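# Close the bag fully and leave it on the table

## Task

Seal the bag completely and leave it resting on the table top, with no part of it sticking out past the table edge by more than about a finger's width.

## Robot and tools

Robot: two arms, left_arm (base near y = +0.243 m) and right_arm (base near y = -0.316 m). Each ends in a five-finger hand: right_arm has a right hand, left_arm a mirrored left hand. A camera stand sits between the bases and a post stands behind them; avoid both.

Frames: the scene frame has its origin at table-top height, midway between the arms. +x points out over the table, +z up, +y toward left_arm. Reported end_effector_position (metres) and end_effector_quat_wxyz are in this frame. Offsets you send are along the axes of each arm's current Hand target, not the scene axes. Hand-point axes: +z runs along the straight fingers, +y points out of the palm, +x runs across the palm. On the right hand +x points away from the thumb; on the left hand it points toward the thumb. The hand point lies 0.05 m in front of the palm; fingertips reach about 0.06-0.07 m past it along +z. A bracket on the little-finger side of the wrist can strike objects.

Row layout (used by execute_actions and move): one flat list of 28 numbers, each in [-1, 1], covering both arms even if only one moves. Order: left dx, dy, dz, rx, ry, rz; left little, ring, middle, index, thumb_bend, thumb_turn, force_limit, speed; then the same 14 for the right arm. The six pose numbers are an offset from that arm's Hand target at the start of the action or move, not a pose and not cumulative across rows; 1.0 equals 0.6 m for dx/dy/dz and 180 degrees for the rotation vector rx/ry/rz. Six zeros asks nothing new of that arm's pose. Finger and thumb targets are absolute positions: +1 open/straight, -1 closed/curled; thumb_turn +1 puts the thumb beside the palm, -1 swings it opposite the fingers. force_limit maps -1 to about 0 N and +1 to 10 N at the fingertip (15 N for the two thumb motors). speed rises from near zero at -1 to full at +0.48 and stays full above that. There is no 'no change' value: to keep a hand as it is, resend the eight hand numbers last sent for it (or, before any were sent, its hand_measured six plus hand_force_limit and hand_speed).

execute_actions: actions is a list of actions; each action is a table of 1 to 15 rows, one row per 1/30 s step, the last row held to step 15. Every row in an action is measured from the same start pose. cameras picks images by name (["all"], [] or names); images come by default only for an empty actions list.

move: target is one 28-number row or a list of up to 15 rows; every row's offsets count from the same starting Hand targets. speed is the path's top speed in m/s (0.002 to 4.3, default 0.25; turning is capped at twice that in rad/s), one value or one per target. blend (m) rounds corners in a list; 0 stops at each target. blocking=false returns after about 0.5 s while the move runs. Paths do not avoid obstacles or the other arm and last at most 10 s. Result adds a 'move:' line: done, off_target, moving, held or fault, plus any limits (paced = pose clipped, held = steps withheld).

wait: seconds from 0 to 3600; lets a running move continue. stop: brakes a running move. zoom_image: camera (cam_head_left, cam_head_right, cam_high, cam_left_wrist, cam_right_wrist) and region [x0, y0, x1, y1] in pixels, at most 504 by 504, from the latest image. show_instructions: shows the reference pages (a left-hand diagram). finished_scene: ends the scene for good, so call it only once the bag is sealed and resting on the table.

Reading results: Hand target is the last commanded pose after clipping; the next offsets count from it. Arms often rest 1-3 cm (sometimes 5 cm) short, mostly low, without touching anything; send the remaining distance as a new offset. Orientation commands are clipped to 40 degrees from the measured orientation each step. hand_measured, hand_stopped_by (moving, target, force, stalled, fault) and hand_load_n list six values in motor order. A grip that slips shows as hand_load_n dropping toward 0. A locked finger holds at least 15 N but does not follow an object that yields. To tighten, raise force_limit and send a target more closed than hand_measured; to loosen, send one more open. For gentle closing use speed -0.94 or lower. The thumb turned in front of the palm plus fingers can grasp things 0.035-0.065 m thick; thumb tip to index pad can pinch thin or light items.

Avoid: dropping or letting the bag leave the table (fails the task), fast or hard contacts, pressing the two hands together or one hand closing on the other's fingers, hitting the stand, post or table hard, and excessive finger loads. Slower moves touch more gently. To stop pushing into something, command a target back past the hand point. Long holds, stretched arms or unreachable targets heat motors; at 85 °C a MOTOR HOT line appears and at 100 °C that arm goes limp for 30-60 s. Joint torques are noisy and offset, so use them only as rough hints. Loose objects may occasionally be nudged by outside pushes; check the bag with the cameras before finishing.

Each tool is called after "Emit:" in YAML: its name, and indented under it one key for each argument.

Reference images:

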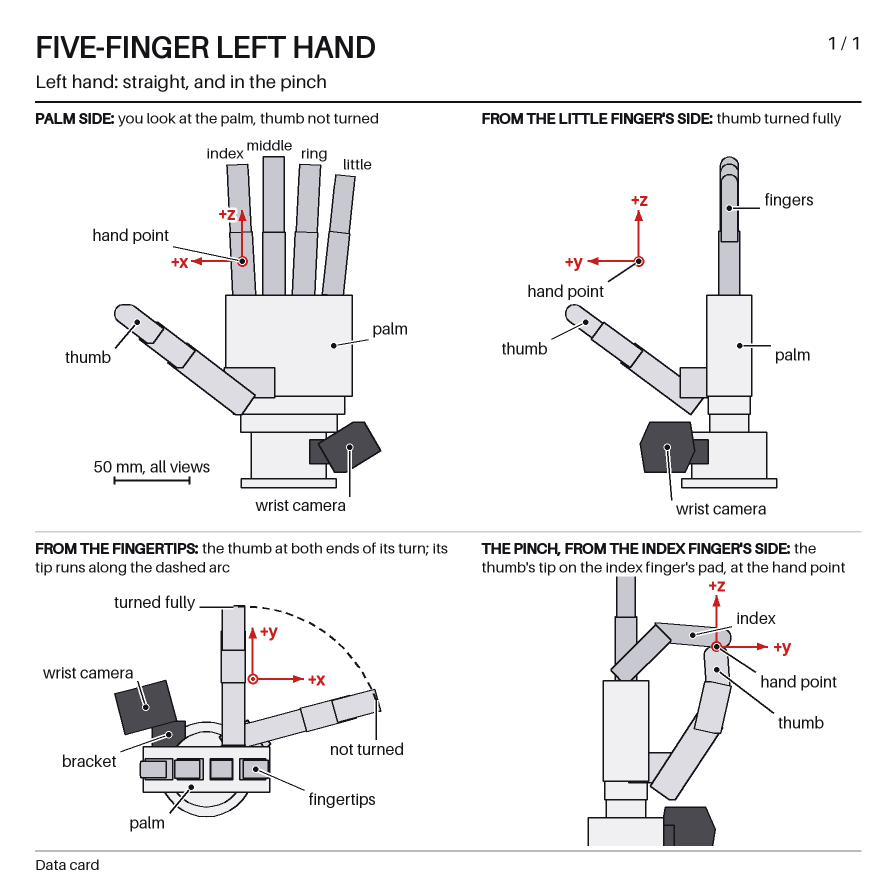

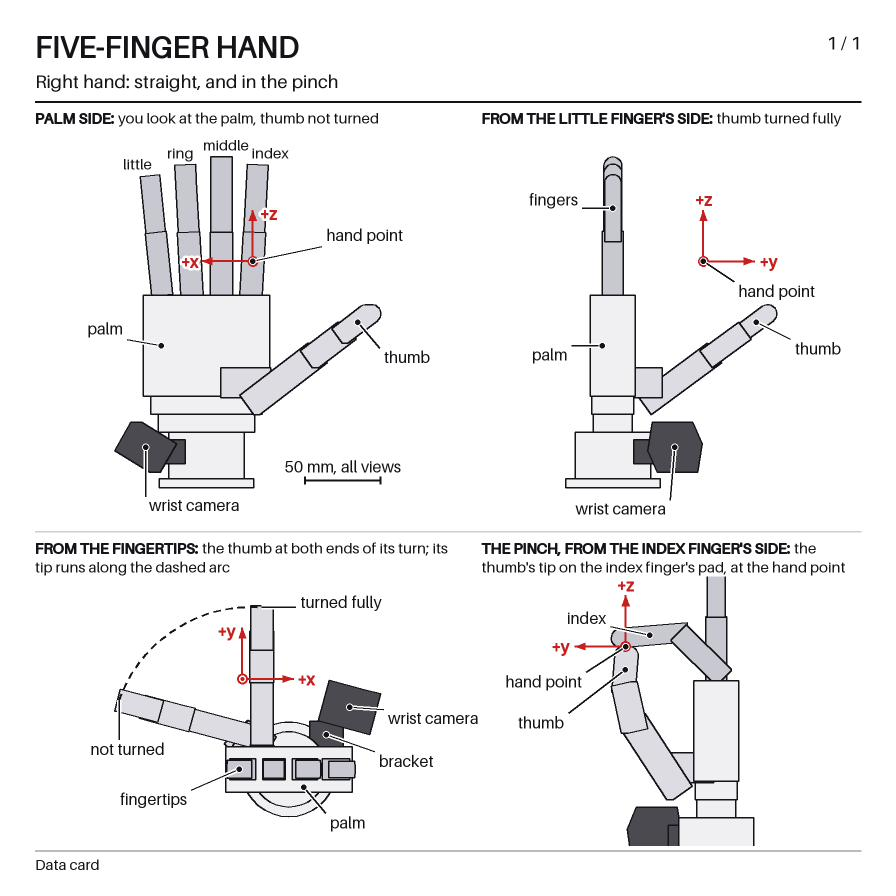

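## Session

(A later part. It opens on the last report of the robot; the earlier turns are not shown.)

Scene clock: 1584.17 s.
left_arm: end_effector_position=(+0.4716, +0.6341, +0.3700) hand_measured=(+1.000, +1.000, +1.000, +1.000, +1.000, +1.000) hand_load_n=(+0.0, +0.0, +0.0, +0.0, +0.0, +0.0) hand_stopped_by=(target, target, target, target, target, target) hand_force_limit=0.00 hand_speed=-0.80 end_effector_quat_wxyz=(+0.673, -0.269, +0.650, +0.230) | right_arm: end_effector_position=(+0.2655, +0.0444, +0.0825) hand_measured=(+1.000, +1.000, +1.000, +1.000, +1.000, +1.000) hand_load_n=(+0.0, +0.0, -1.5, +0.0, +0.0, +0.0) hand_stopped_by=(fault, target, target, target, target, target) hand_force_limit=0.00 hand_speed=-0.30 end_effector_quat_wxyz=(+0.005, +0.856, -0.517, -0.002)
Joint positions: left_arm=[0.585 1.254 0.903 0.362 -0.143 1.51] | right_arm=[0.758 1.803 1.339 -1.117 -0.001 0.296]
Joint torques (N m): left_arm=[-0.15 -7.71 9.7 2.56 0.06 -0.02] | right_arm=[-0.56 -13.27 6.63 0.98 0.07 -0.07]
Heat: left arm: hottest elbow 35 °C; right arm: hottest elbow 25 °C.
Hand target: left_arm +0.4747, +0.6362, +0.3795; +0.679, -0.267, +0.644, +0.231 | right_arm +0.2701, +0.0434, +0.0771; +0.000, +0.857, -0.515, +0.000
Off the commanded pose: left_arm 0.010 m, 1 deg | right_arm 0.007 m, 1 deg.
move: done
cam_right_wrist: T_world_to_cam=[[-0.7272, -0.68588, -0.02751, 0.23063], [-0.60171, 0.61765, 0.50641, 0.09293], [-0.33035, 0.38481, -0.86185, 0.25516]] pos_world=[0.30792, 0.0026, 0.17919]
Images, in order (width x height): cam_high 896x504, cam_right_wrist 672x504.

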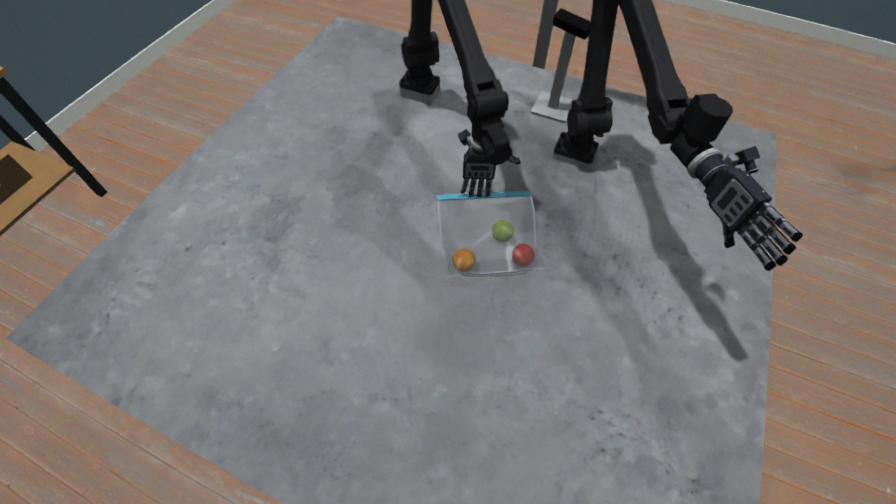

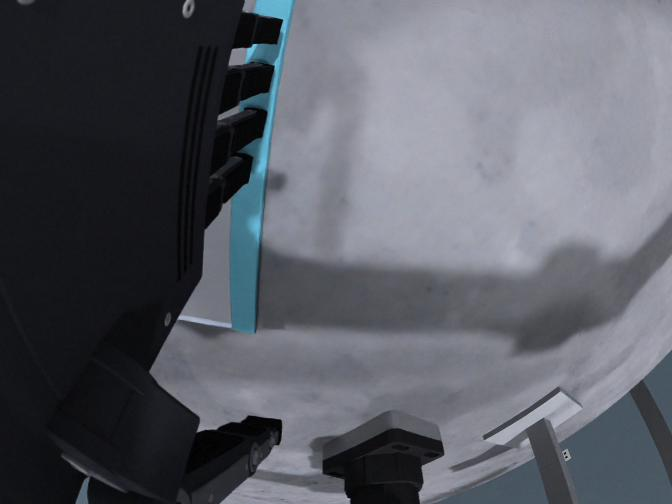

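Emit:
move:
  target:
    - [0,0,0,0,0,0,1,1,1,1,1,1,0,-0.8, 0.0277,0.0607,0.0667,0,0,0,1,1,1,1,1,1,0.0,-0.3]
    - [0,0,0,0,0,0,1,1,1,1,1,1,0,-0.8, 0,0,0,0,0,0,1,1,1,1,1,1,0.0,-0.3]
    - [0,0,0,0,0,0,1,1,1,1,1,1,0,-0.8, -0.0083,-0.0182,-0.0667,0,0,0,1,1,1,1,1,1,0.0,-0.3]
    - [0,0,0,0,0,0,1,1,1,1,1,1,0,-0.8, 0.0167,-0.0182,-0.0667,0,0,0,1,1,1,1,1,1,0.0,-0.3]
    - [0,0,0,0,0,0,1,1,1,1,1,1,0,-0.8, 0.025,0,-0.0333,0,0,0,1,1,1,1,1,1,0.0,-0.3]
    - [0,0,0,0,0,0,1,1,1,1,1,1,0,-0.8, 0.025,0,0,0,0,0,1,1,1,1,1,1,0.0,-0.3]
    - [0,0,0,0,0,0,1,1,1,1,1,1,0,-0.8, 0.0527,0.0607,0.0667,0,0,0,1,1,1,1,1,1,0.0,-0.3]
    - [0,0,0,0,0,0,1,1,1,1,1,1,0,-0.8, 0.025,0,0,0,0,0,1,1,1,1,1,1,0.0,-0.3]
    - [0,0,0,0,0,0,1,1,1,1,1,1,0,-0.8, 0.0167,-0.0182,-0.0667,0,0,0,1,1,1,1,1,1,0.0,-0.3]
    - [0,0,0,0,0,0,1,1,1,1,1,1,0,-0.8, 0.0417,-0.0182,-0.0667,0,0,0,1,1,1,1,1,1,0.0,-0.3]
    - [0,0,0,0,0,0,1,1,1,1,1,1,0,-0.8, 0.05,0,-0.0333,0,0,0,1,1,1,1,1,1,0.0,-0.3]
    - [0,0,0,0,0,0,1,1,1,1,1,1,0,-0.8, 0.05,0,0,0,0,0,1,1,1,1,1,1,0.0,-0.3]
  speed: 0.1
  blend: [0,0.004,0.004,0.004,0.004,0.004,0,0.004,0.004,0.004,0.004,0]
  cameras: ["cam_right_wrist","cam_high"]

Emit:
zoom_image:
  camera: "cam_right_wrist"
  region: [190, 0, 390, 200]

Emit:
zoom_image:
  camera: "cam_high"
  region: [420, 160, 570, 260]

Scene clock: 1611.63 s.
left_arm: end_effector_position=(+0.4716, +0.6341, +0.3700) hand_measured=(+1.000, +1.000, +1.000, +1.000, +1.000, +1.000) hand_load_n=(+0.0, +0.0, +0.0, +0.0, +0.0, +0.0) hand_stopped_by=(target, target, target, target, target, target) hand_force_limit=0.00 hand_speed=-0.80 end_effector_quat_wxyz=(+0.673, -0.269, +0.650, +0.230) | right_arm: end_effector_position=(+0.2792, +0.0182, +0.0824) hand_measured=(+1.000, +1.000, +1.000, +1.000, +1.000, +1.000) hand_load_n=(+0.0, +0.0, -1.0, +0.0, +0.0, +0.0) hand_stopped_by=(fault, target, target, target, target, target) hand_force_limit=0.00 hand_speed=-0.30 end_effector_quat_wxyz=(+0.004, +0.856, -0.517, -0.002)
Joint positions: left_arm=[0.585 1.254 0.903 0.362 -0.143 1.51] | right_arm=[0.701 1.784 1.311 -1.107 -0.002 0.239]
Joint torques (N m): left_arm=[-0.44 -8 9.68 2.51 0.05 -0.01] | right_arm=[-0.38 -13.22 7.01 0.92 0.07 -0.01]
Heat: left arm: hottest elbow 35 °C; right arm: hottest elbow 25 °C.
Hand target: left_arm +0.4747, +0.6362, +0.3795; +0.679, -0.267, +0.644, +0.231 | right_arm +0.2843, +0.0170, +0.0772; +0.000, +0.857, -0.515, +0.000
Off the commanded pose: left_arm 0.010 m, 1 deg | right_arm 0.007 m, 1 deg.
move: done
cam_right_wrist: T_world_to_cam=[[-0.72724, -0.68578, -0.02875, 0.22265], [-0.60144, 0.61649, 0.50814, 0.11727], [-0.33075, 0.38683, -0.86079, 0.26961]] pos_world=[0.32162, -0.0239, 0.17889]
Images, in order (width x height): cam_high 896x504, cam_right_wrist 672x504.

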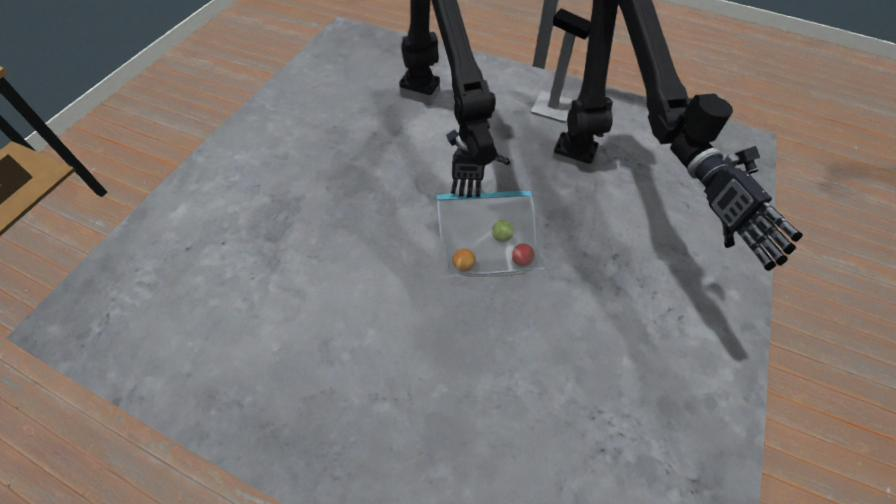

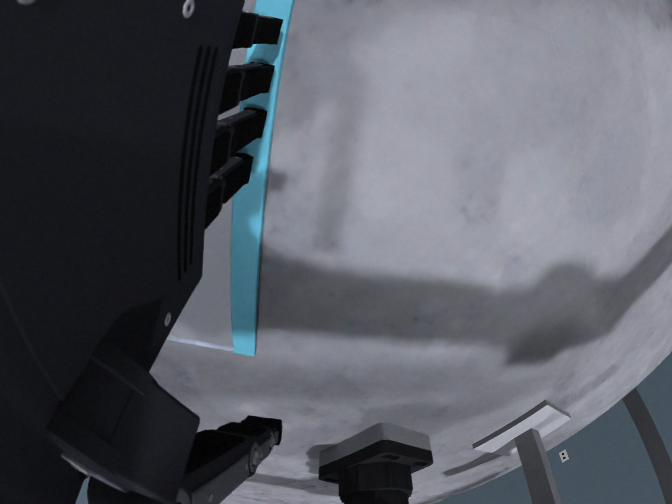

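Scaled by 2.520 from the camera's image (finer frame: 960x720).

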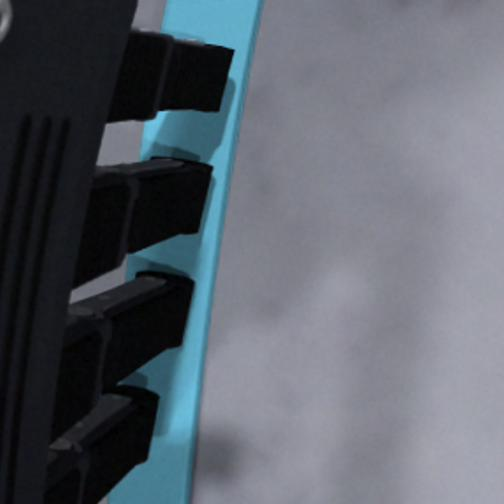

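Scaled by 3.360 from the camera's image (finer frame: 1280x720).

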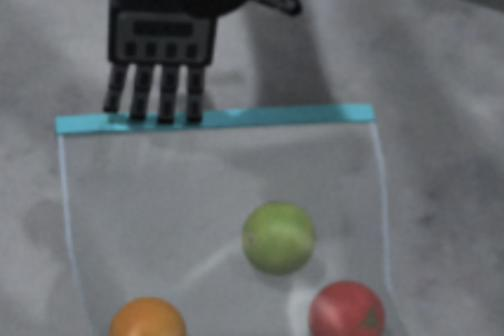

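Emit:
move:
  target:
    - [0,0,0,0,0,0,1,1,1,1,1,1,0,-0.8, 0.021,0.0633,0.0667,0,0,0,1,1,1,1,1,1,0.0,-0.3]
    - [0,0,0,0,0,0,1,1,1,1,1,1,0,-0.8, 0,0,0,0,0,0,1,1,1,1,1,1,0.0,-0.3]
    - [0,0,0,0,0,0,1,1,1,1,1,1,0,-0.8, -0.006,-0.019,-0.0667,0,0,0,1,1,1,1,1,1,0.0,-0.3]
    - [0,0,0,0,0,0,1,1,1,1,1,1,0,-0.8, 0.019,-0.019,-0.0667,0,0,0,1,1,1,1,1,1,0.0,-0.3]
    - [0,0,0,0,0,0,1,1,1,1,1,1,0,-0.8, 0.025,0,-0.0333,0,0,0,1,1,1,1,1,1,0.0,-0.3]
    - [0,0,0,0,0,0,1,1,1,1,1,1,0,-0.8, 0.025,0,0,0,0,0,1,1,1,1,1,1,0.0,-0.3]
    - [0,0,0,0,0,0,1,1,1,1,1,1,0,-0.8, 0.045,0.0638,0.0667,0,0,0,1,1,1,1,1,1,0.0,-0.3]
    - [0,0,0,0,0,0,1,1,1,1,1,1,0,-0.8, 0.025,0,0,0,0,0,1,1,1,1,1,1,0.0,-0.3]
    - [0,0,0,0,0,0,1,1,1,1,1,1,0,-0.8, 0.019,-0.019,-0.0667,0,0,0,1,1,1,1,1,1,0.0,-0.3]
    - [0,0,0,0,0,0,1,1,1,1,1,1,0,-0.8, 0.044,-0.019,-0.0667,0,0,0,1,1,1,1,1,1,0.0,-0.3]
    - [0,0,0,0,0,0,1,1,1,1,1,1,0,-0.8, 0.05,0,-0.0333,0,0,0,1,1,1,1,1,1,0.0,-0.3]
    - [0,0,0,0,0,0,1,1,1,1,1,1,0,-0.8, 0.05,0,0,0,0,0,1,1,1,1,1,1,0.0,-0.3]
  speed: 0.1
  blend: [0,0.004,0.004,0.004,0.004,0.004,0,0.004,0.004,0.004,0.004,0]
  cameras: ["cam_right_wrist","cam_high"]

Emit:
zoom_image:
  camera: "cam_right_wrist"
  region: [190, 0, 390, 200]

Emit:
zoom_image:
  camera: "cam_high"
  region: [420, 160, 570, 260]

Scene clock: 1635.37 s.
left_arm: end_effector_position=(+0.4716, +0.6341, +0.3700) hand_measured=(+1.000, +1.000, +1.000, +1.000, +1.000, +1.000) hand_load_n=(+0.0, +0.0, +0.0, +0.0, +0.0, +0.0) hand_stopped_by=(target, target, target, target, target, target) hand_force_limit=0.00 hand_speed=-0.80 end_effector_quat_wxyz=(+0.673, -0.269, +0.650, +0.230) | right_arm: end_effector_position=(+0.2936, -0.0084, +0.0823) hand_measured=(+1.000, +1.000, +1.000, +1.000, +1.000, +1.000) hand_load_n=(+0.0, +0.0, -1.0, +0.0, -0.5, +0.0) hand_stopped_by=(fault, target, target, target, target, target) hand_force_limit=0.00 hand_speed=-0.30 end_effector_quat_wxyz=(+0.004, +0.856, -0.517, -0.002)
Joint positions: left_arm=[0.585 1.254 0.903 0.362 -0.143 1.51] | right_arm=[0.643 1.77 1.29 -1.1 -0.001 0.181]
Joint torques (N m): left_arm=[-0.32 -7.88 9.69 2.62 0.05 -0.02] | right_arm=[-0.44 -12.34 6.9 0.79 0.08 0.01]
Heat: left arm: hottest elbow 35 °C; right arm: hottest elbow 25 °C.
Hand target: left_arm +0.4747, +0.6362, +0.3795; +0.679, -0.267, +0.644, +0.231 | right_arm +0.2983, -0.0096, +0.0771; +0.000, +0.857, -0.515, +0.000
Off the commanded pose: left_arm 0.010 m, 1 deg | right_arm 0.007 m, 1 deg.
move: done
cam_right_wrist: T_world_to_cam=[[-0.72771, -0.68523, -0.02997, 0.21528], [-0.60152, 0.6166, 0.50791, 0.14241], [-0.32955, 0.38763, -0.86089, 0.28432]] pos_world=[0.33602, -0.0505, 0.17889]
Images, in order (width x height): cam_high 896x504, cam_right_wrist 672x504.

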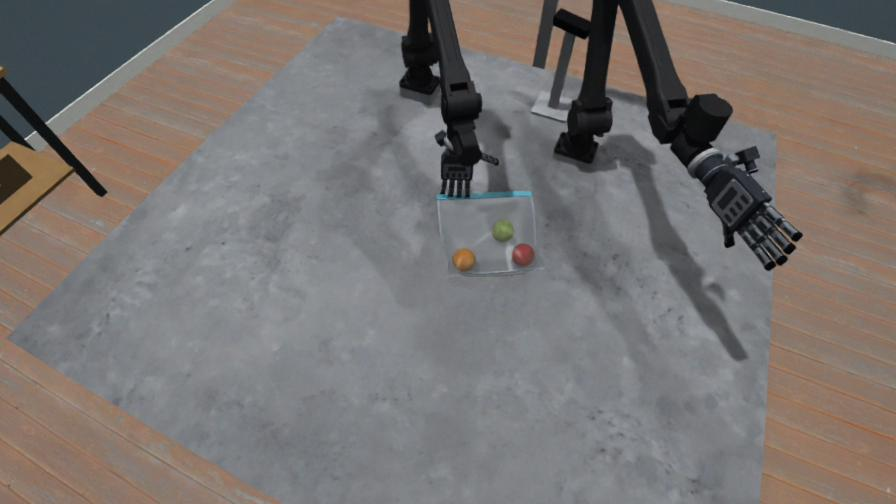

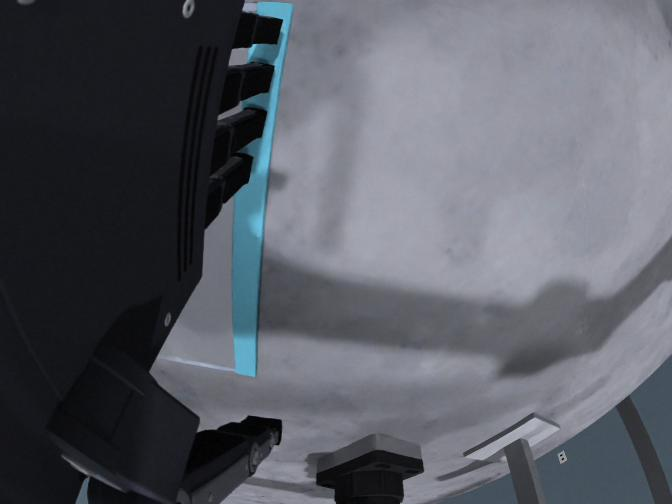

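Scaled by 2.520 from the camera's image (finer frame: 960x720).

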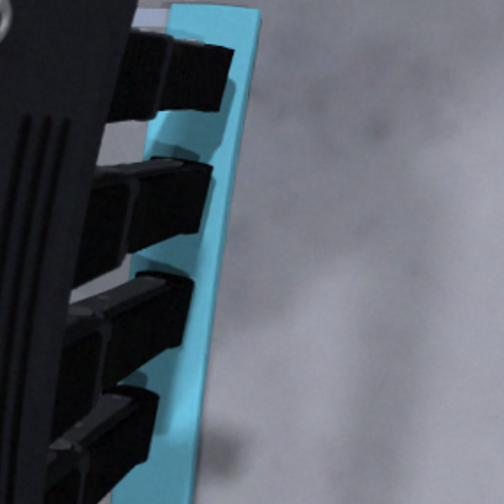

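Scaled by 3.360 from the camera's image (finer frame: 1280x720).

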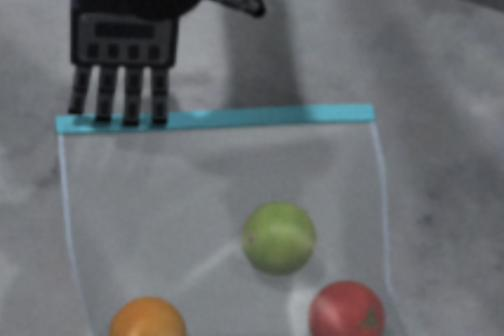

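Emit:
move:
  target:
    - [0,0,0,0,0,0,1,1,1,1,1,1,0,-0.8, 0.017,0.0643,0.0667,0,0,0,1,1,1,1,1,1,0.0,-0.3]
    - [0,0,0,0,0,0,1,1,1,1,1,1,0,-0.8, 0,0,0,0,0,0,1,1,1,1,1,1,0.0,-0.3]
    - [0,0,0,0,0,0,1,1,1,1,1,1,0,-0.8, -0.005,-0.0195,-0.0667,0,0,0,1,1,1,1,1,1,0.0,-0.3]
    - [0,0,0,0,0,0,1,1,1,1,1,1,0,-0.8, 0.02,-0.0195,-0.0667,0,0,0,1,1,1,1,1,1,0.0,-0.3]
    - [0,0,0,0,0,0,1,1,1,1,1,1,0,-0.8, 0.025,0,-0.0333,0,0,0,1,1,1,1,1,1,0.0,-0.3]
    - [0,0,0,0,0,0,1,1,1,1,1,1,0,-0.8, 0.025,0,0,0,0,0,1,1,1,1,1,1,0.0,-0.3]
    - [0,0,0,0,0,0,1,1,1,1,1,1,0,-0.8, 0.04,0.065,0.0667,0,0,0,1,1,1,1,1,1,0.0,-0.3]
    - [0,0,0,0,0,0,1,1,1,1,1,1,0,-0.8, 0.025,0,0,0,0,0,1,1,1,1,1,1,0.0,-0.3]
    - [0,0,0,0,0,0,1,1,1,1,1,1,0,-0.8, 0.02,-0.0195,-0.0667,0,0,0,1,1,1,1,1,1,0.0,-0.3]
    - [0,0,0,0,0,0,1,1,1,1,1,1,0,-0.8, 0.045,-0.0195,-0.0667,0,0,0,1,1,1,1,1,1,0.0,-0.3]
    - [0,0,0,0,0,0,1,1,1,1,1,1,0,-0.8, 0.05,0,-0.0333,0,0,0,1,1,1,1,1,1,0.0,-0.3]
    - [0,0,0,0,0,0,1,1,1,1,1,1,0,-0.8, 0.05,0,0,0,0,0,1,1,1,1,1,1,0.0,-0.3]
  speed: 0.1
  blend: [0,0.004,0.004,0.004,0.004,0.004,0,0.004,0.004,0.004,0.004,0]
  cameras: ["cam_right_wrist","cam_high"]

Emit:
zoom_image:
  camera: "cam_right_wrist"
  region: [190, 0, 390, 200]

Emit:
zoom_image:
  camera: "cam_high"
  region: [420, 160, 570, 260]

Scene clock: 1660.53 s.
left_arm: end_effector_position=(+0.4716, +0.6341, +0.3700) hand_measured=(+1.000, +1.000, +1.000, +1.000, +1.000, +1.000) hand_load_n=(+0.0, +0.0, +0.0, +0.5, +0.0, +0.0) hand_stopped_by=(target, target, target, target, target, target) hand_force_limit=0.00 hand_speed=-0.80 end_effector_quat_wxyz=(+0.673, -0.269, +0.650, +0.230) | right_arm: end_effector_position=(+0.3079, -0.0347, +0.0821) hand_measured=(+1.000, +1.000, +1.000, +1.000, +1.000, +1.000) hand_load_n=(+0.0, +0.0, -1.0, +0.0, +0.0, +0.0) hand_stopped_by=(fault, target, target, target, target, target) hand_force_limit=0.00 hand_speed=-0.30 end_effector_quat_wxyz=(+0.003, +0.856, -0.517, -0.002)
Joint positions: left_arm=[0.585 1.254 0.903 0.362 -0.143 1.51] | right_arm=[0.583 1.76 1.276 -1.095 -0.001 0.122]
Joint torques (N m): left_arm=[-0.38 -7.82 9.72 2.58 0.05 -0.01] | right_arm=[-0.09 -12.45 7.08 0.92 0.07 0.01]
Heat: left arm: hottest elbow 35 °C; right arm: hottest elbow 25 °C.
Hand target: left_arm +0.4747, +0.6362, +0.3795; +0.679, -0.267, +0.644, +0.231 | right_arm +0.3125, -0.0361, +0.0771; +0.000, +0.857, -0.515, +0.000
Off the commanded pose: left_arm 0.010 m, 1 deg | right_arm 0.007 m, 1 deg.
move: done
cam_right_wrist: T_world_to_cam=[[-0.72798, -0.68491, -0.03079, 0.20778], [-0.60159, 0.61658, 0.50786, 0.16735], [-0.32885, 0.38823, -0.86089, 0.29886]] pos_world=[0.35022, -0.0769, 0.17869]
Images, in order (width x height): cam_high 896x504, cam_right_wrist 672x504.

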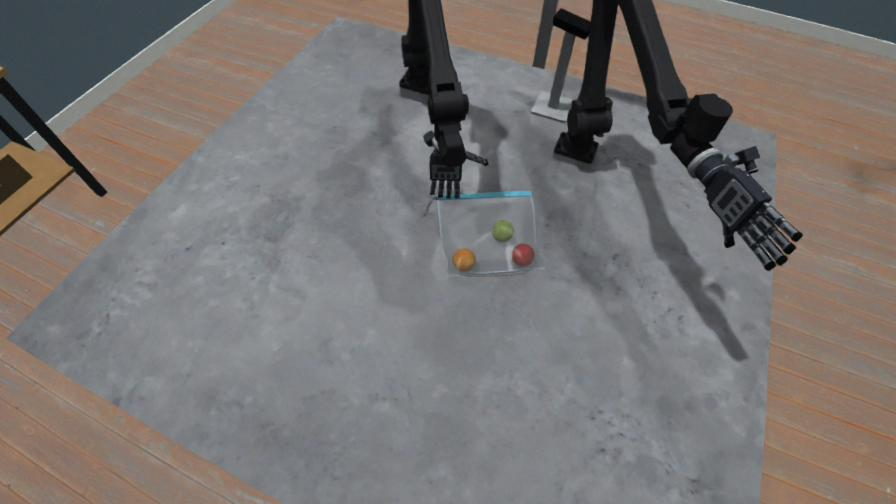

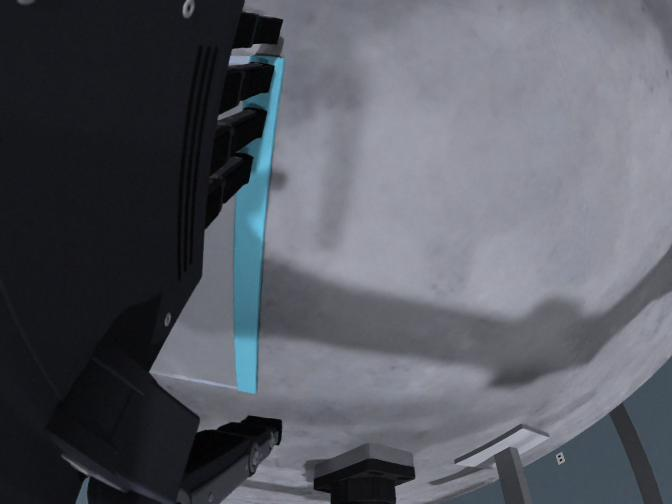

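Scaled by 2.520 from the camera's image (finer frame: 960x720).

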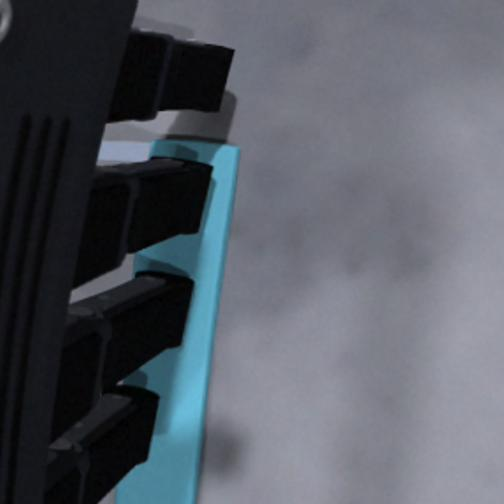

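Scaled by 3.360 from the camera's image (finer frame: 1280x720).

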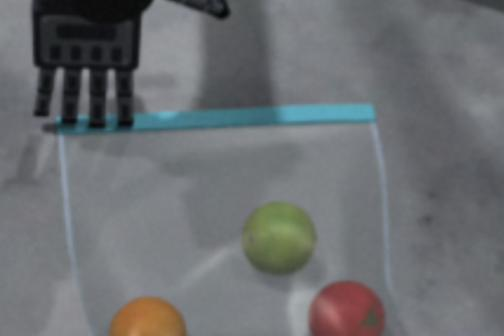

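Emit:
move:
  target:
    - [0,0,0,0,0,0,1,1,1,1,1,1,0,-0.8, 0.0128,0.0653,0.0667,0,0,0,1,1,1,1,1,1,0.0,-0.3]
    - [0,0,0,0,0,0,1,1,1,1,1,1,0,-0.8, 0,0,0,0,0,0,1,1,1,1,1,1,0.0,-0.3]
    - [0,0,0,0,0,0,1,1,1,1,1,1,0,-0.8, -0.004,-0.0195,-0.0667,0,0,0,1,1,1,1,1,1,0.0,-0.3]
    - [0,0,0,0,0,0,1,1,1,1,1,1,0,-0.8, 0.017,-0.0195,-0.0667,0,0,0,1,1,1,1,1,1,0.0,-0.3]
    - [0,0,0,0,0,0,1,1,1,1,1,1,0,-0.8, 0.0208,0,-0.0333,0,0,0,1,1,1,1,1,1,0.0,-0.3]
    - [0,0,0,0,0,0,1,1,1,1,1,1,0,-0.8, 0.0208,0,0,0,0,0,1,1,1,1,1,1,0.0,-0.3]
    - [0,0,0,0,0,0,1,1,1,1,1,1,0,-0.8, 0.032,0.0658,0.0667,0,0,0,1,1,1,1,1,1,0.0,-0.3]
    - [0,0,0,0,0,0,1,1,1,1,1,1,0,-0.8, 0.0208,0,0,0,0,0,1,1,1,1,1,1,0.0,-0.3]
    - [0,0,0,0,0,0,1,1,1,1,1,1,0,-0.8, 0.0168,-0.0195,-0.0667,0,0,0,1,1,1,1,1,1,0.0,-0.3]
    - [0,0,0,0,0,0,1,1,1,1,1,1,0,-0.8, 0.037,-0.0195,-0.0667,0,0,0,1,1,1,1,1,1,0.0,-0.3]
    - [0,0,0,0,0,0,1,1,1,1,1,1,0,-0.8, 0.04,0,-0.0333,0,0,0,1,1,1,1,1,1,0.0,-0.3]
    - [0,0,0,0,0,0,1,1,1,1,1,1,0,-0.8, 0.04,0,0,0,0,0,1,1,1,1,1,1,0.0,-0.3]
  speed: 0.1
  blend: [0,0.004,0.004,0.004,0.004,0.004,0,0.004,0.004,0.004,0.004,0]
  cameras: ["cam_right_wrist","cam_high"]

Emit:
zoom_image:
  camera: "cam_right_wrist"
  region: [190, 0, 390, 200]

Emit:
zoom_image:
  camera: "cam_high"
  region: [420, 160, 570, 260]

Scene clock: 1685.83 s.
left_arm: end_effector_position=(+0.4716, +0.6341, +0.3700) hand_measured=(+1.000, +1.000, +1.000, +1.000, +1.000, +1.000) hand_load_n=(+0.0, +0.0, +0.0, +0.0, +0.0, +0.0) hand_stopped_by=(target, target, target, target, target, target) hand_force_limit=0.00 hand_speed=-0.80 end_effector_quat_wxyz=(+0.673, -0.269, +0.650, +0.230) | right_arm: end_effector_position=(+0.3187, -0.0551, +0.0816) hand_measured=(+1.000, +1.000, +1.000, +1.000, +1.000, +1.000) hand_load_n=(+0.0, +0.0, -0.5, +0.0, +0.0, +0.0) hand_stopped_by=(fault, target, target, target, target, target) hand_force_limit=0.00 hand_speed=-0.30 end_effector_quat_wxyz=(+0.003, +0.856, -0.516, -0.002)
Joint positions: left_arm=[0.585 1.254 0.903 0.362 -0.143 1.51] | right_arm=[0.537 1.755 1.268 -1.091 -0.001 0.074]
Joint torques (N m): left_arm=[-0.32 -7.94 9.74 2.54 0.05 -0.01] | right_arm=[-0.91 -11.75 7.2 0.8 0.11 0.01]
Heat: left arm: hottest elbow 35 °C; right arm: hottest elbow 25 °C.
Hand target: left_arm +0.4747, +0.6362, +0.3795; +0.679, -0.267, +0.644, +0.231 | right_arm +0.3237, -0.0572, +0.0769; +0.000, +0.857, -0.515, +0.000
Off the commanded pose: left_arm 0.010 m, 1 deg | right_arm 0.007 m, 1 deg.
move: done
cam_right_wrist: T_world_to_cam=[[-0.72673, -0.68623, -0.0309, 0.20116], [-0.60262, 0.6153, 0.50819, 0.18686], [-0.32973, 0.38793, -0.86069, 0.31003]] pos_world=[0.36102, -0.0972, 0.17809]
Images, in order (width x height): cam_high 896x504, cam_right_wrist 672x504.

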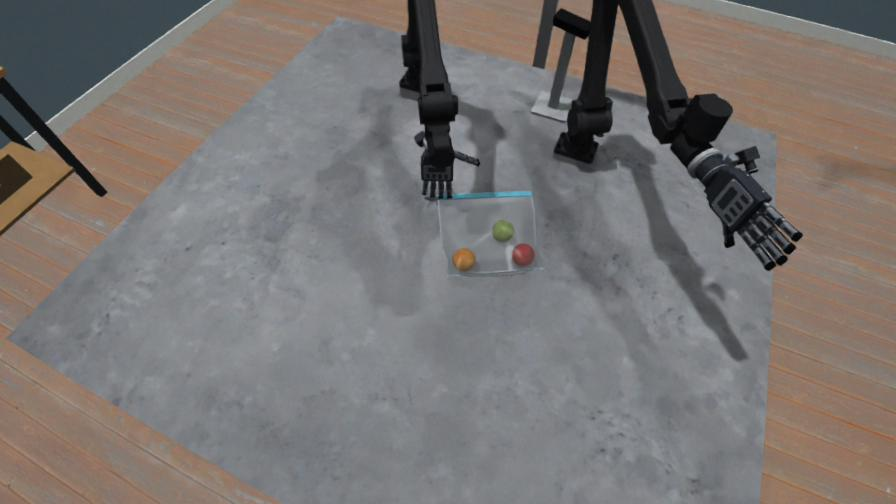

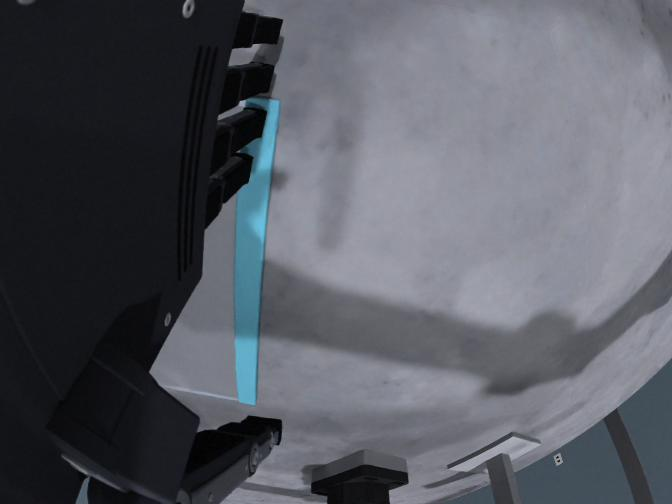

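Scaled by 2.520 from the camera's image (finer frame: 960x720).

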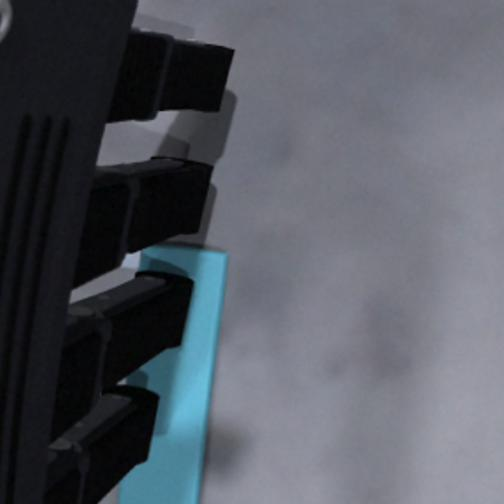

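Scaled by 3.360 from the camera's image (finer frame: 1280x720).

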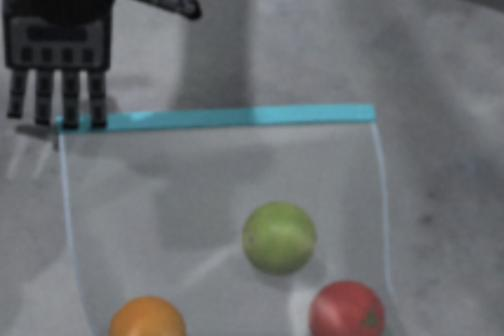

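Emit:
move:
  target:
    - [0,0,0,0,0,0,1,1,1,1,1,1,0,-0.8, 0.011,0.0658,0.0667,0,0,0,1,1,1,1,1,1,0.0,-0.3]
    - [0,0,0,0,0,0,1,1,1,1,1,1,0,-0.8, 0,0,0,0,0,0,1,1,1,1,1,1,0.0,-0.3]
    - [0,0,0,0,0,0,1,1,1,1,1,1,0,-0.8, -0.004,-0.0195,-0.0667,0,0,0,1,1,1,1,1,1,0.0,-0.3]
    - [0,0,0,0,0,0,1,1,1,1,1,1,0,-0.8, -0.06,0.0,-0.12,0.16,0,0,1,1,1,1,1,1,0.0,-0.3]
    - [0,0,0,0,0,0,1,1,1,1,1,1,0,-0.8, -0.1292,0.0608,-0.005,0.3333,0,0,1,1,1,1,1,1,0.0,-0.3]
  speed: 0.1
  blend: [0,0.004,0.01,0.02,0]
  cameras: ["cam_right_wrist","cam_high"]

Scene clock: 1711.03 s.
left_arm: end_effector_position=(+0.4716, +0.6341, +0.3700) hand_measured=(+1.000, +1.000, +1.000, +1.000, +1.000, +1.000) hand_load_n=(+0.0, +0.0, +0.0, +0.0, +0.0, +0.0) hand_stopped_by=(target, target, target, target, target, target) hand_force_limit=0.00 hand_speed=-0.80 end_effector_quat_wxyz=(+0.673, -0.269, +0.650, +0.230) | right_arm: end_effector_position=(+0.2549, -0.0116, +0.0773) hand_measured=(+1.000, +1.000, +1.000, +1.000, +1.000, +1.000) hand_load_n=(+0.0, +0.0, +0.0, +0.0, +0.0, +0.0) hand_stopped_by=(fault, target, target, target, target, target) hand_force_limit=0.00 hand_speed=-0.30 end_effector_quat_wxyz=(-0.419, +0.748, -0.446, +0.258)
Joint positions: left_arm=[0.585 1.254 0.903 0.362 -0.143 1.51] | right_arm=[0.851 1.224 0.41 0.236 0.335 0.196]
Joint torques (N m): left_arm=[-0.5 -7.88 9.74 2.56 0.04 -0.01] | right_arm=[0.79 -4.78 7.04 2.55 0.36 0.15]
Heat: left arm: hottest elbow 35 °C; right arm: hottest elbow 25 °C.
Hand target: left_arm +0.4747, +0.6362, +0.3795; +0.679, -0.267, +0.644, +0.231 | right_arm +0.2551, -0.0058, +0.0801; -0.429, +0.742, -0.446, +0.257
Off the commanded pose: left_arm 0.010 m, 1 deg | right_arm 0.006 m, 1 deg.
move: done
cam_right_wrist: T_world_to_cam=[[-0.27859, -0.46372, -0.84104, 0.13547], [-0.88435, 0.4654, 0.03633, 0.2304], [0.37458, 0.7539, -0.53975, 0.06833]] pos_world=[0.2159, -0.09593, 0.14245]
Images, in order (width x height): cam_high 896x504, cam_right_wrist 672x504.

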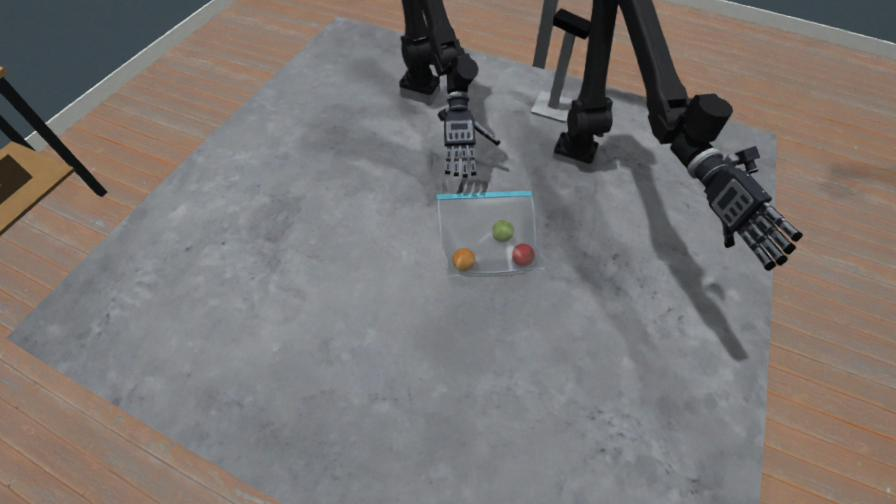

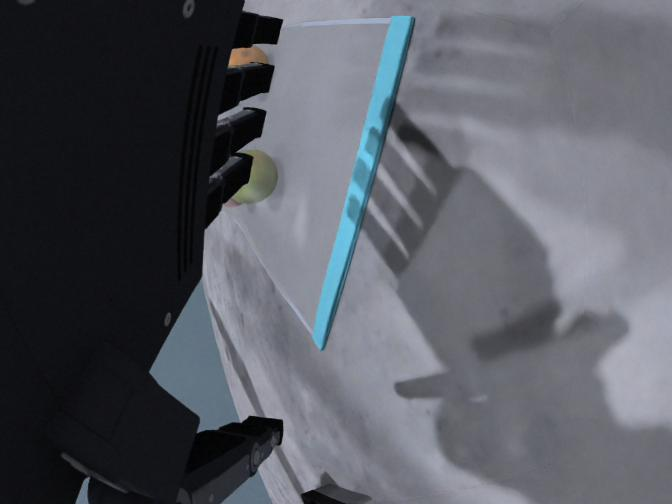

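Emit:
zoom_image:
  camera: "cam_right_wrist"
  region: [360, 0, 450, 110]

Emit:
zoom_image:
  camera: "cam_right_wrist"
  region: [330, 100, 420, 210]

Emit:
zoom_image:
  camera: "cam_right_wrist"
  region: [300, 190, 400, 350]

Scaled by 4.582 from the camera's image (finer frame: 960x720).

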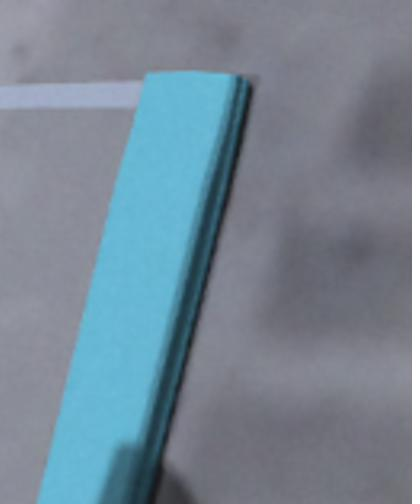

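Scaled by 4.582 from the camera's image (finer frame: 960x720).

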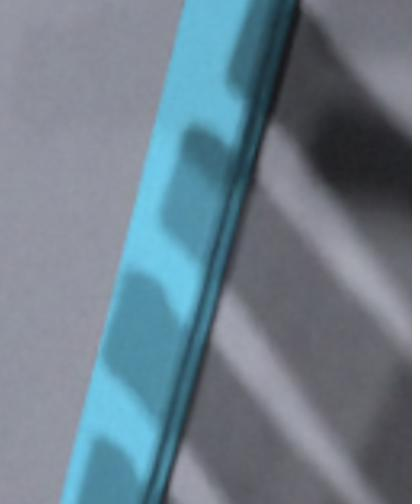

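Scaled by 3.150 from the camera's image (finer frame: 960x720).

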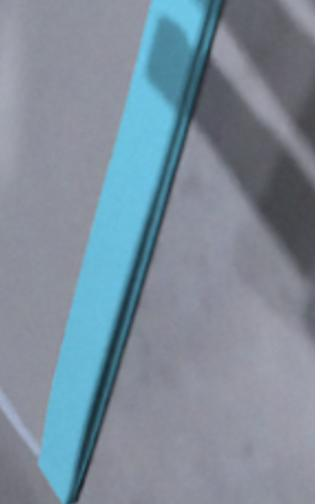

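Emit:
zoom_image:
  camera: "cam_right_wrist"
  region: [310, 280, 360, 350]

Emit:
zoom_image:
  camera: "cam_right_wrist"
  region: [325, 220, 375, 290]

Emit:
zoom_image:
  camera: "cam_right_wrist"
  region: [375, 10, 425, 80]

Emit:
zoom_image:
  camera: "cam_right_wrist"
  region: [360, 70, 410, 140]

Scaled by 7.200 from the camera's image (finer frame: 960x720).

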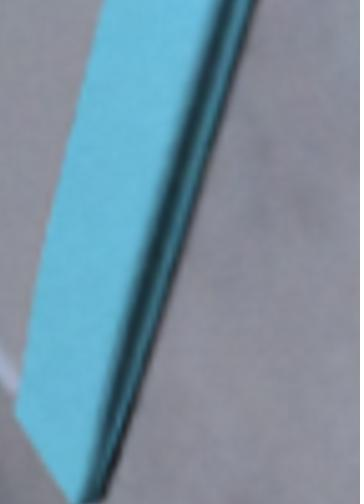

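Scaled by 7.200 from the camera's image (finer frame: 960x720).

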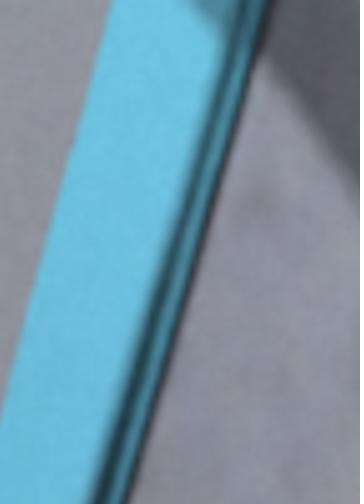

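Scaled by 7.200 from the camera's image (finer frame: 960x720).

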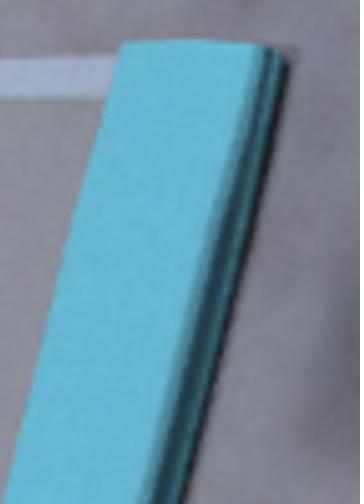

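Scaled by 7.200 from the camera's image (finer frame: 960x720).

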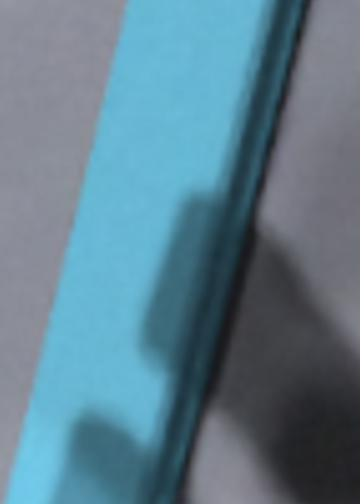

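Emit:
move:
  target: [0,0,0,0,0,0,1,1,1,1,1,1,0,-0.8, 0.05,0.067,0,0,0,0,1,1,1,1,1,1,0.0,-0.3]
  speed: 0.1
  cameras: ["cam_right_wrist"]

Emit:
zoom_image:
  camera: "cam_right_wrist"
  region: [320, 60, 370, 130]

Emit:
zoom_image:
  camera: "cam_right_wrist"
  region: [310, 120, 360, 190]

Emit:
zoom_image:
  camera: "cam_right_wrist"
  region: [290, 180, 340, 250]

Scene clock: 1749.73 s.
left_arm: end_effector_position=(+0.4716, +0.6341, +0.3700) hand_measured=(+1.000, +1.000, +1.000, +1.000, +1.000, +1.000) hand_load_n=(+0.0, +0.5, +0.0, +0.0, +0.0, +0.5) hand_stopped_by=(target, target, target, target, target, target) hand_force_limit=0.00 hand_speed=-0.80 end_effector_quat_wxyz=(+0.673, -0.269, +0.650, +0.230) | right_arm: end_effector_position=(+0.2464, -0.0424, +0.0421) hand_measured=(+1.000, +1.000, +1.000, +1.000, +1.000, +1.000) hand_load_n=(+0.0, +0.0, +0.0, +0.0, +0.0, +0.0) hand_stopped_by=(fault, target, target, target, target, target) hand_force_limit=0.00 hand_speed=-0.30 end_effector_quat_wxyz=(-0.422, +0.746, -0.449, +0.253)
Joint positions: left_arm=[0.585 1.254 0.903 0.362 -0.143 1.51] | right_arm=[0.791 1.274 0.297 0.411 0.277 0.174]
Joint torques (N m): left_arm=[-0.32 -7.82 9.73 2.52 0.03 0] | right_arm=[-0.32 -4.48 6.01 2.5 0.02 -0.01]
Heat: left arm: hottest elbow 36 °C; right arm: hottest elbow 25 °C.
Hand target: left_arm +0.4747, +0.6362, +0.3795; +0.679, -0.267, +0.644, +0.231 | right_arm +0.2515, -0.0418, +0.0452; -0.429, +0.742, -0.446, +0.257
Off the commanded pose: left_arm 0.010 m, 1 deg | right_arm 0.006 m, 1 deg.
move: done
cam_right_wrist: T_world_to_cam=[[-0.28539, -0.45254, -0.84484, 0.09153], [-0.8836, 0.46566, 0.04905, 0.23777], [0.37121, 0.7605, -0.53276, 0.07655]] pos_world=[0.2078, -0.12752, 0.10645]

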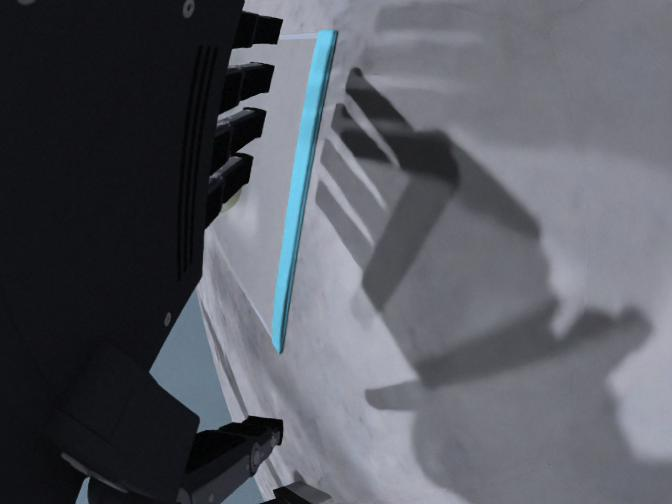

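Scaled by 7.200 from the camera's image (finer frame: 960x720).

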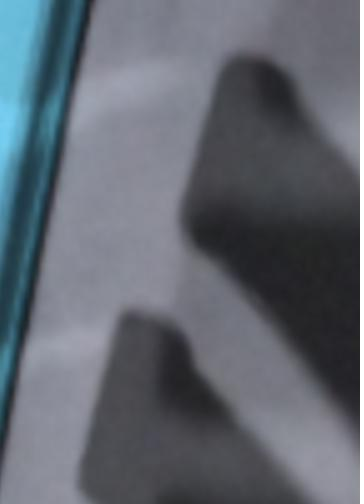

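Scaled by 7.200 from the camera's image (finer frame: 960x720).

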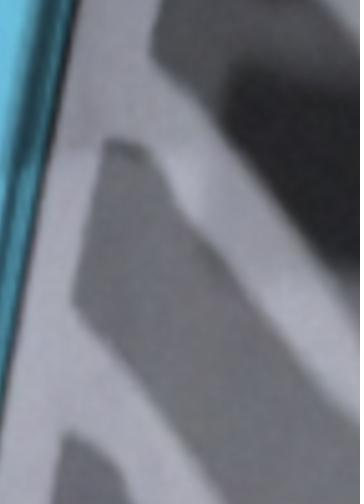

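Scaled by 7.200 from the camera's image (finer frame: 960x720).

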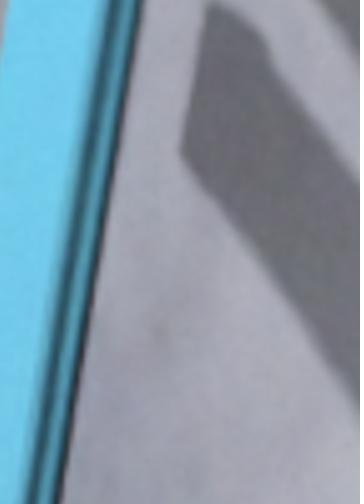

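Emit:
zoom_image:
  camera: "cam_right_wrist"
  region: [290, 20, 350, 100]

Emit:
zoom_image:
  camera: "cam_right_wrist"
  region: [280, 90, 340, 170]

Emit:
zoom_image:
  camera: "cam_right_wrist"
  region: [270, 160, 330, 240]

Emit:
zoom_image:
  camera: "cam_right_wrist"
  region: [260, 230, 320, 310]

Emit:
zoom_image:
  camera: "cam_right_wrist"
  region: [250, 280, 310, 360]

Scaled by 6.300 from the camera's image (finer frame: 960x720).

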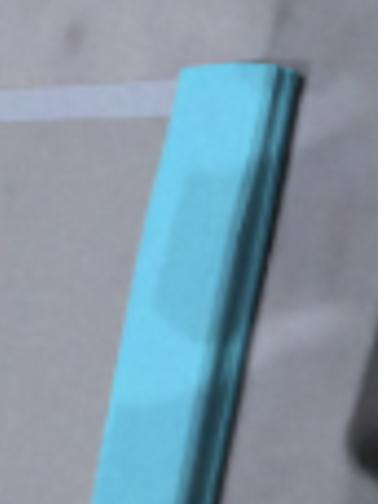

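Scaled by 6.300 from the camera's image (finer frame: 960x720).

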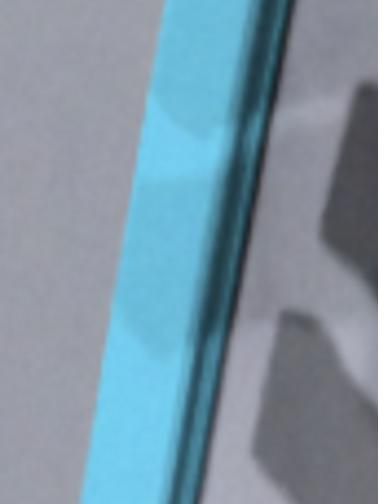

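Scaled by 6.300 from the camera's image (finer frame: 960x720).

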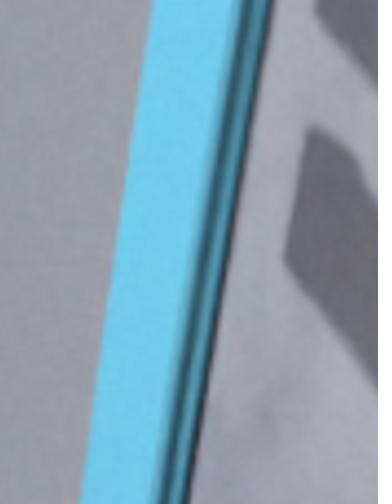

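Scaled by 6.300 from the camera's image (finer frame: 960x720).

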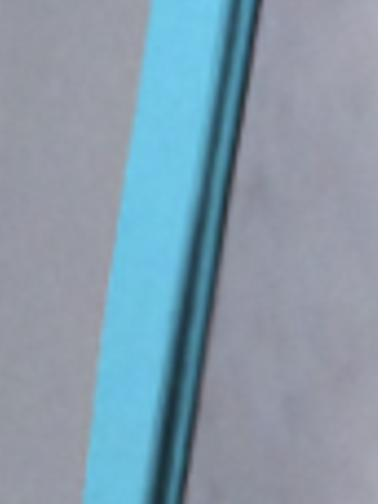

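Scaled by 6.300 from the camera's image (finer frame: 960x720).

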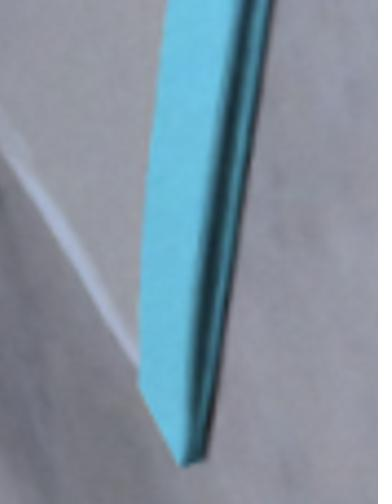

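Emit:
move:
  target: [0,0,0,0,0,0,1,1,1,1,1,1,0,-0.8, 0.05,-0.0375,0.0649,0,0,0,1,1,1,1,1,1,0.0,-0.3]
  speed: 0.1
  cameras: ["cam_right_wrist"]

Scene clock: 1786.03 s.
left_arm: end_effector_position=(+0.4716, +0.6341, +0.3700) hand_measured=(+1.000, +1.000, +1.000, +1.000, +1.000, +1.000) hand_load_n=(+0.0, +0.0, +0.0, +0.0, +0.5, +0.0) hand_stopped_by=(target, target, target, target, target, target) hand_force_limit=0.00 hand_speed=-0.80 end_effector_quat_wxyz=(+0.673, -0.269, +0.650, +0.230) | right_arm: end_effector_position=(+0.2873, -0.0574, +0.0308) hand_measured=(+1.000, +1.000, +1.000, +1.000, +1.000, +1.000) hand_load_n=(+0.0, +0.0, +0.0, +0.0, +0.0, -0.5) hand_stopped_by=(fault, target, target, target, target, target) hand_force_limit=0.00 hand_speed=-0.30 end_effector_quat_wxyz=(-0.410, +0.752, -0.453, +0.247)
Joint positions: left_arm=[0.585 1.254 0.903 0.362 -0.143 1.51] | right_arm=[0.642 1.376 0.356 0.44 0.15 0.097]
Joint torques (N m): left_arm=[-0.44 -7.82 9.69 2.52 0.06 0] | right_arm=[-0.79 -5.54 8.44 2.58 -0.03 -0.04]
Heat: left arm: hottest elbow 36 °C; right arm: hottest elbow 24 °C.
Hand target: left_arm +0.4747, +0.6362, +0.3795; +0.679, -0.267, +0.644, +0.231 | right_arm +0.3052, -0.0472, +0.0452; -0.429, +0.742, -0.446, +0.257
Off the commanded pose: left_arm 0.010 m, 1 deg | right_arm 0.025 m, 3 deg.
move: off_target (right_arm)
cam_right_wrist: T_world_to_cam=[[-0.30751, -0.46586, -0.8297, 0.09205], [-0.88147, 0.46788, 0.06399, 0.28055], [0.35839, 0.75104, -0.55453, 0.07063]] pos_world=[0.25029, -0.14142, 0.09758]

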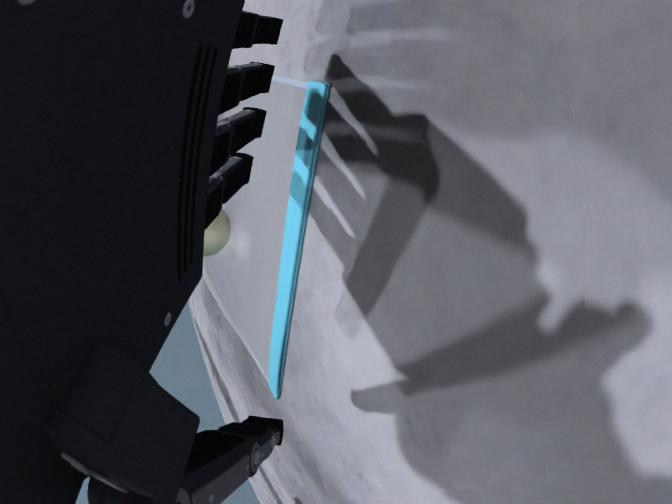

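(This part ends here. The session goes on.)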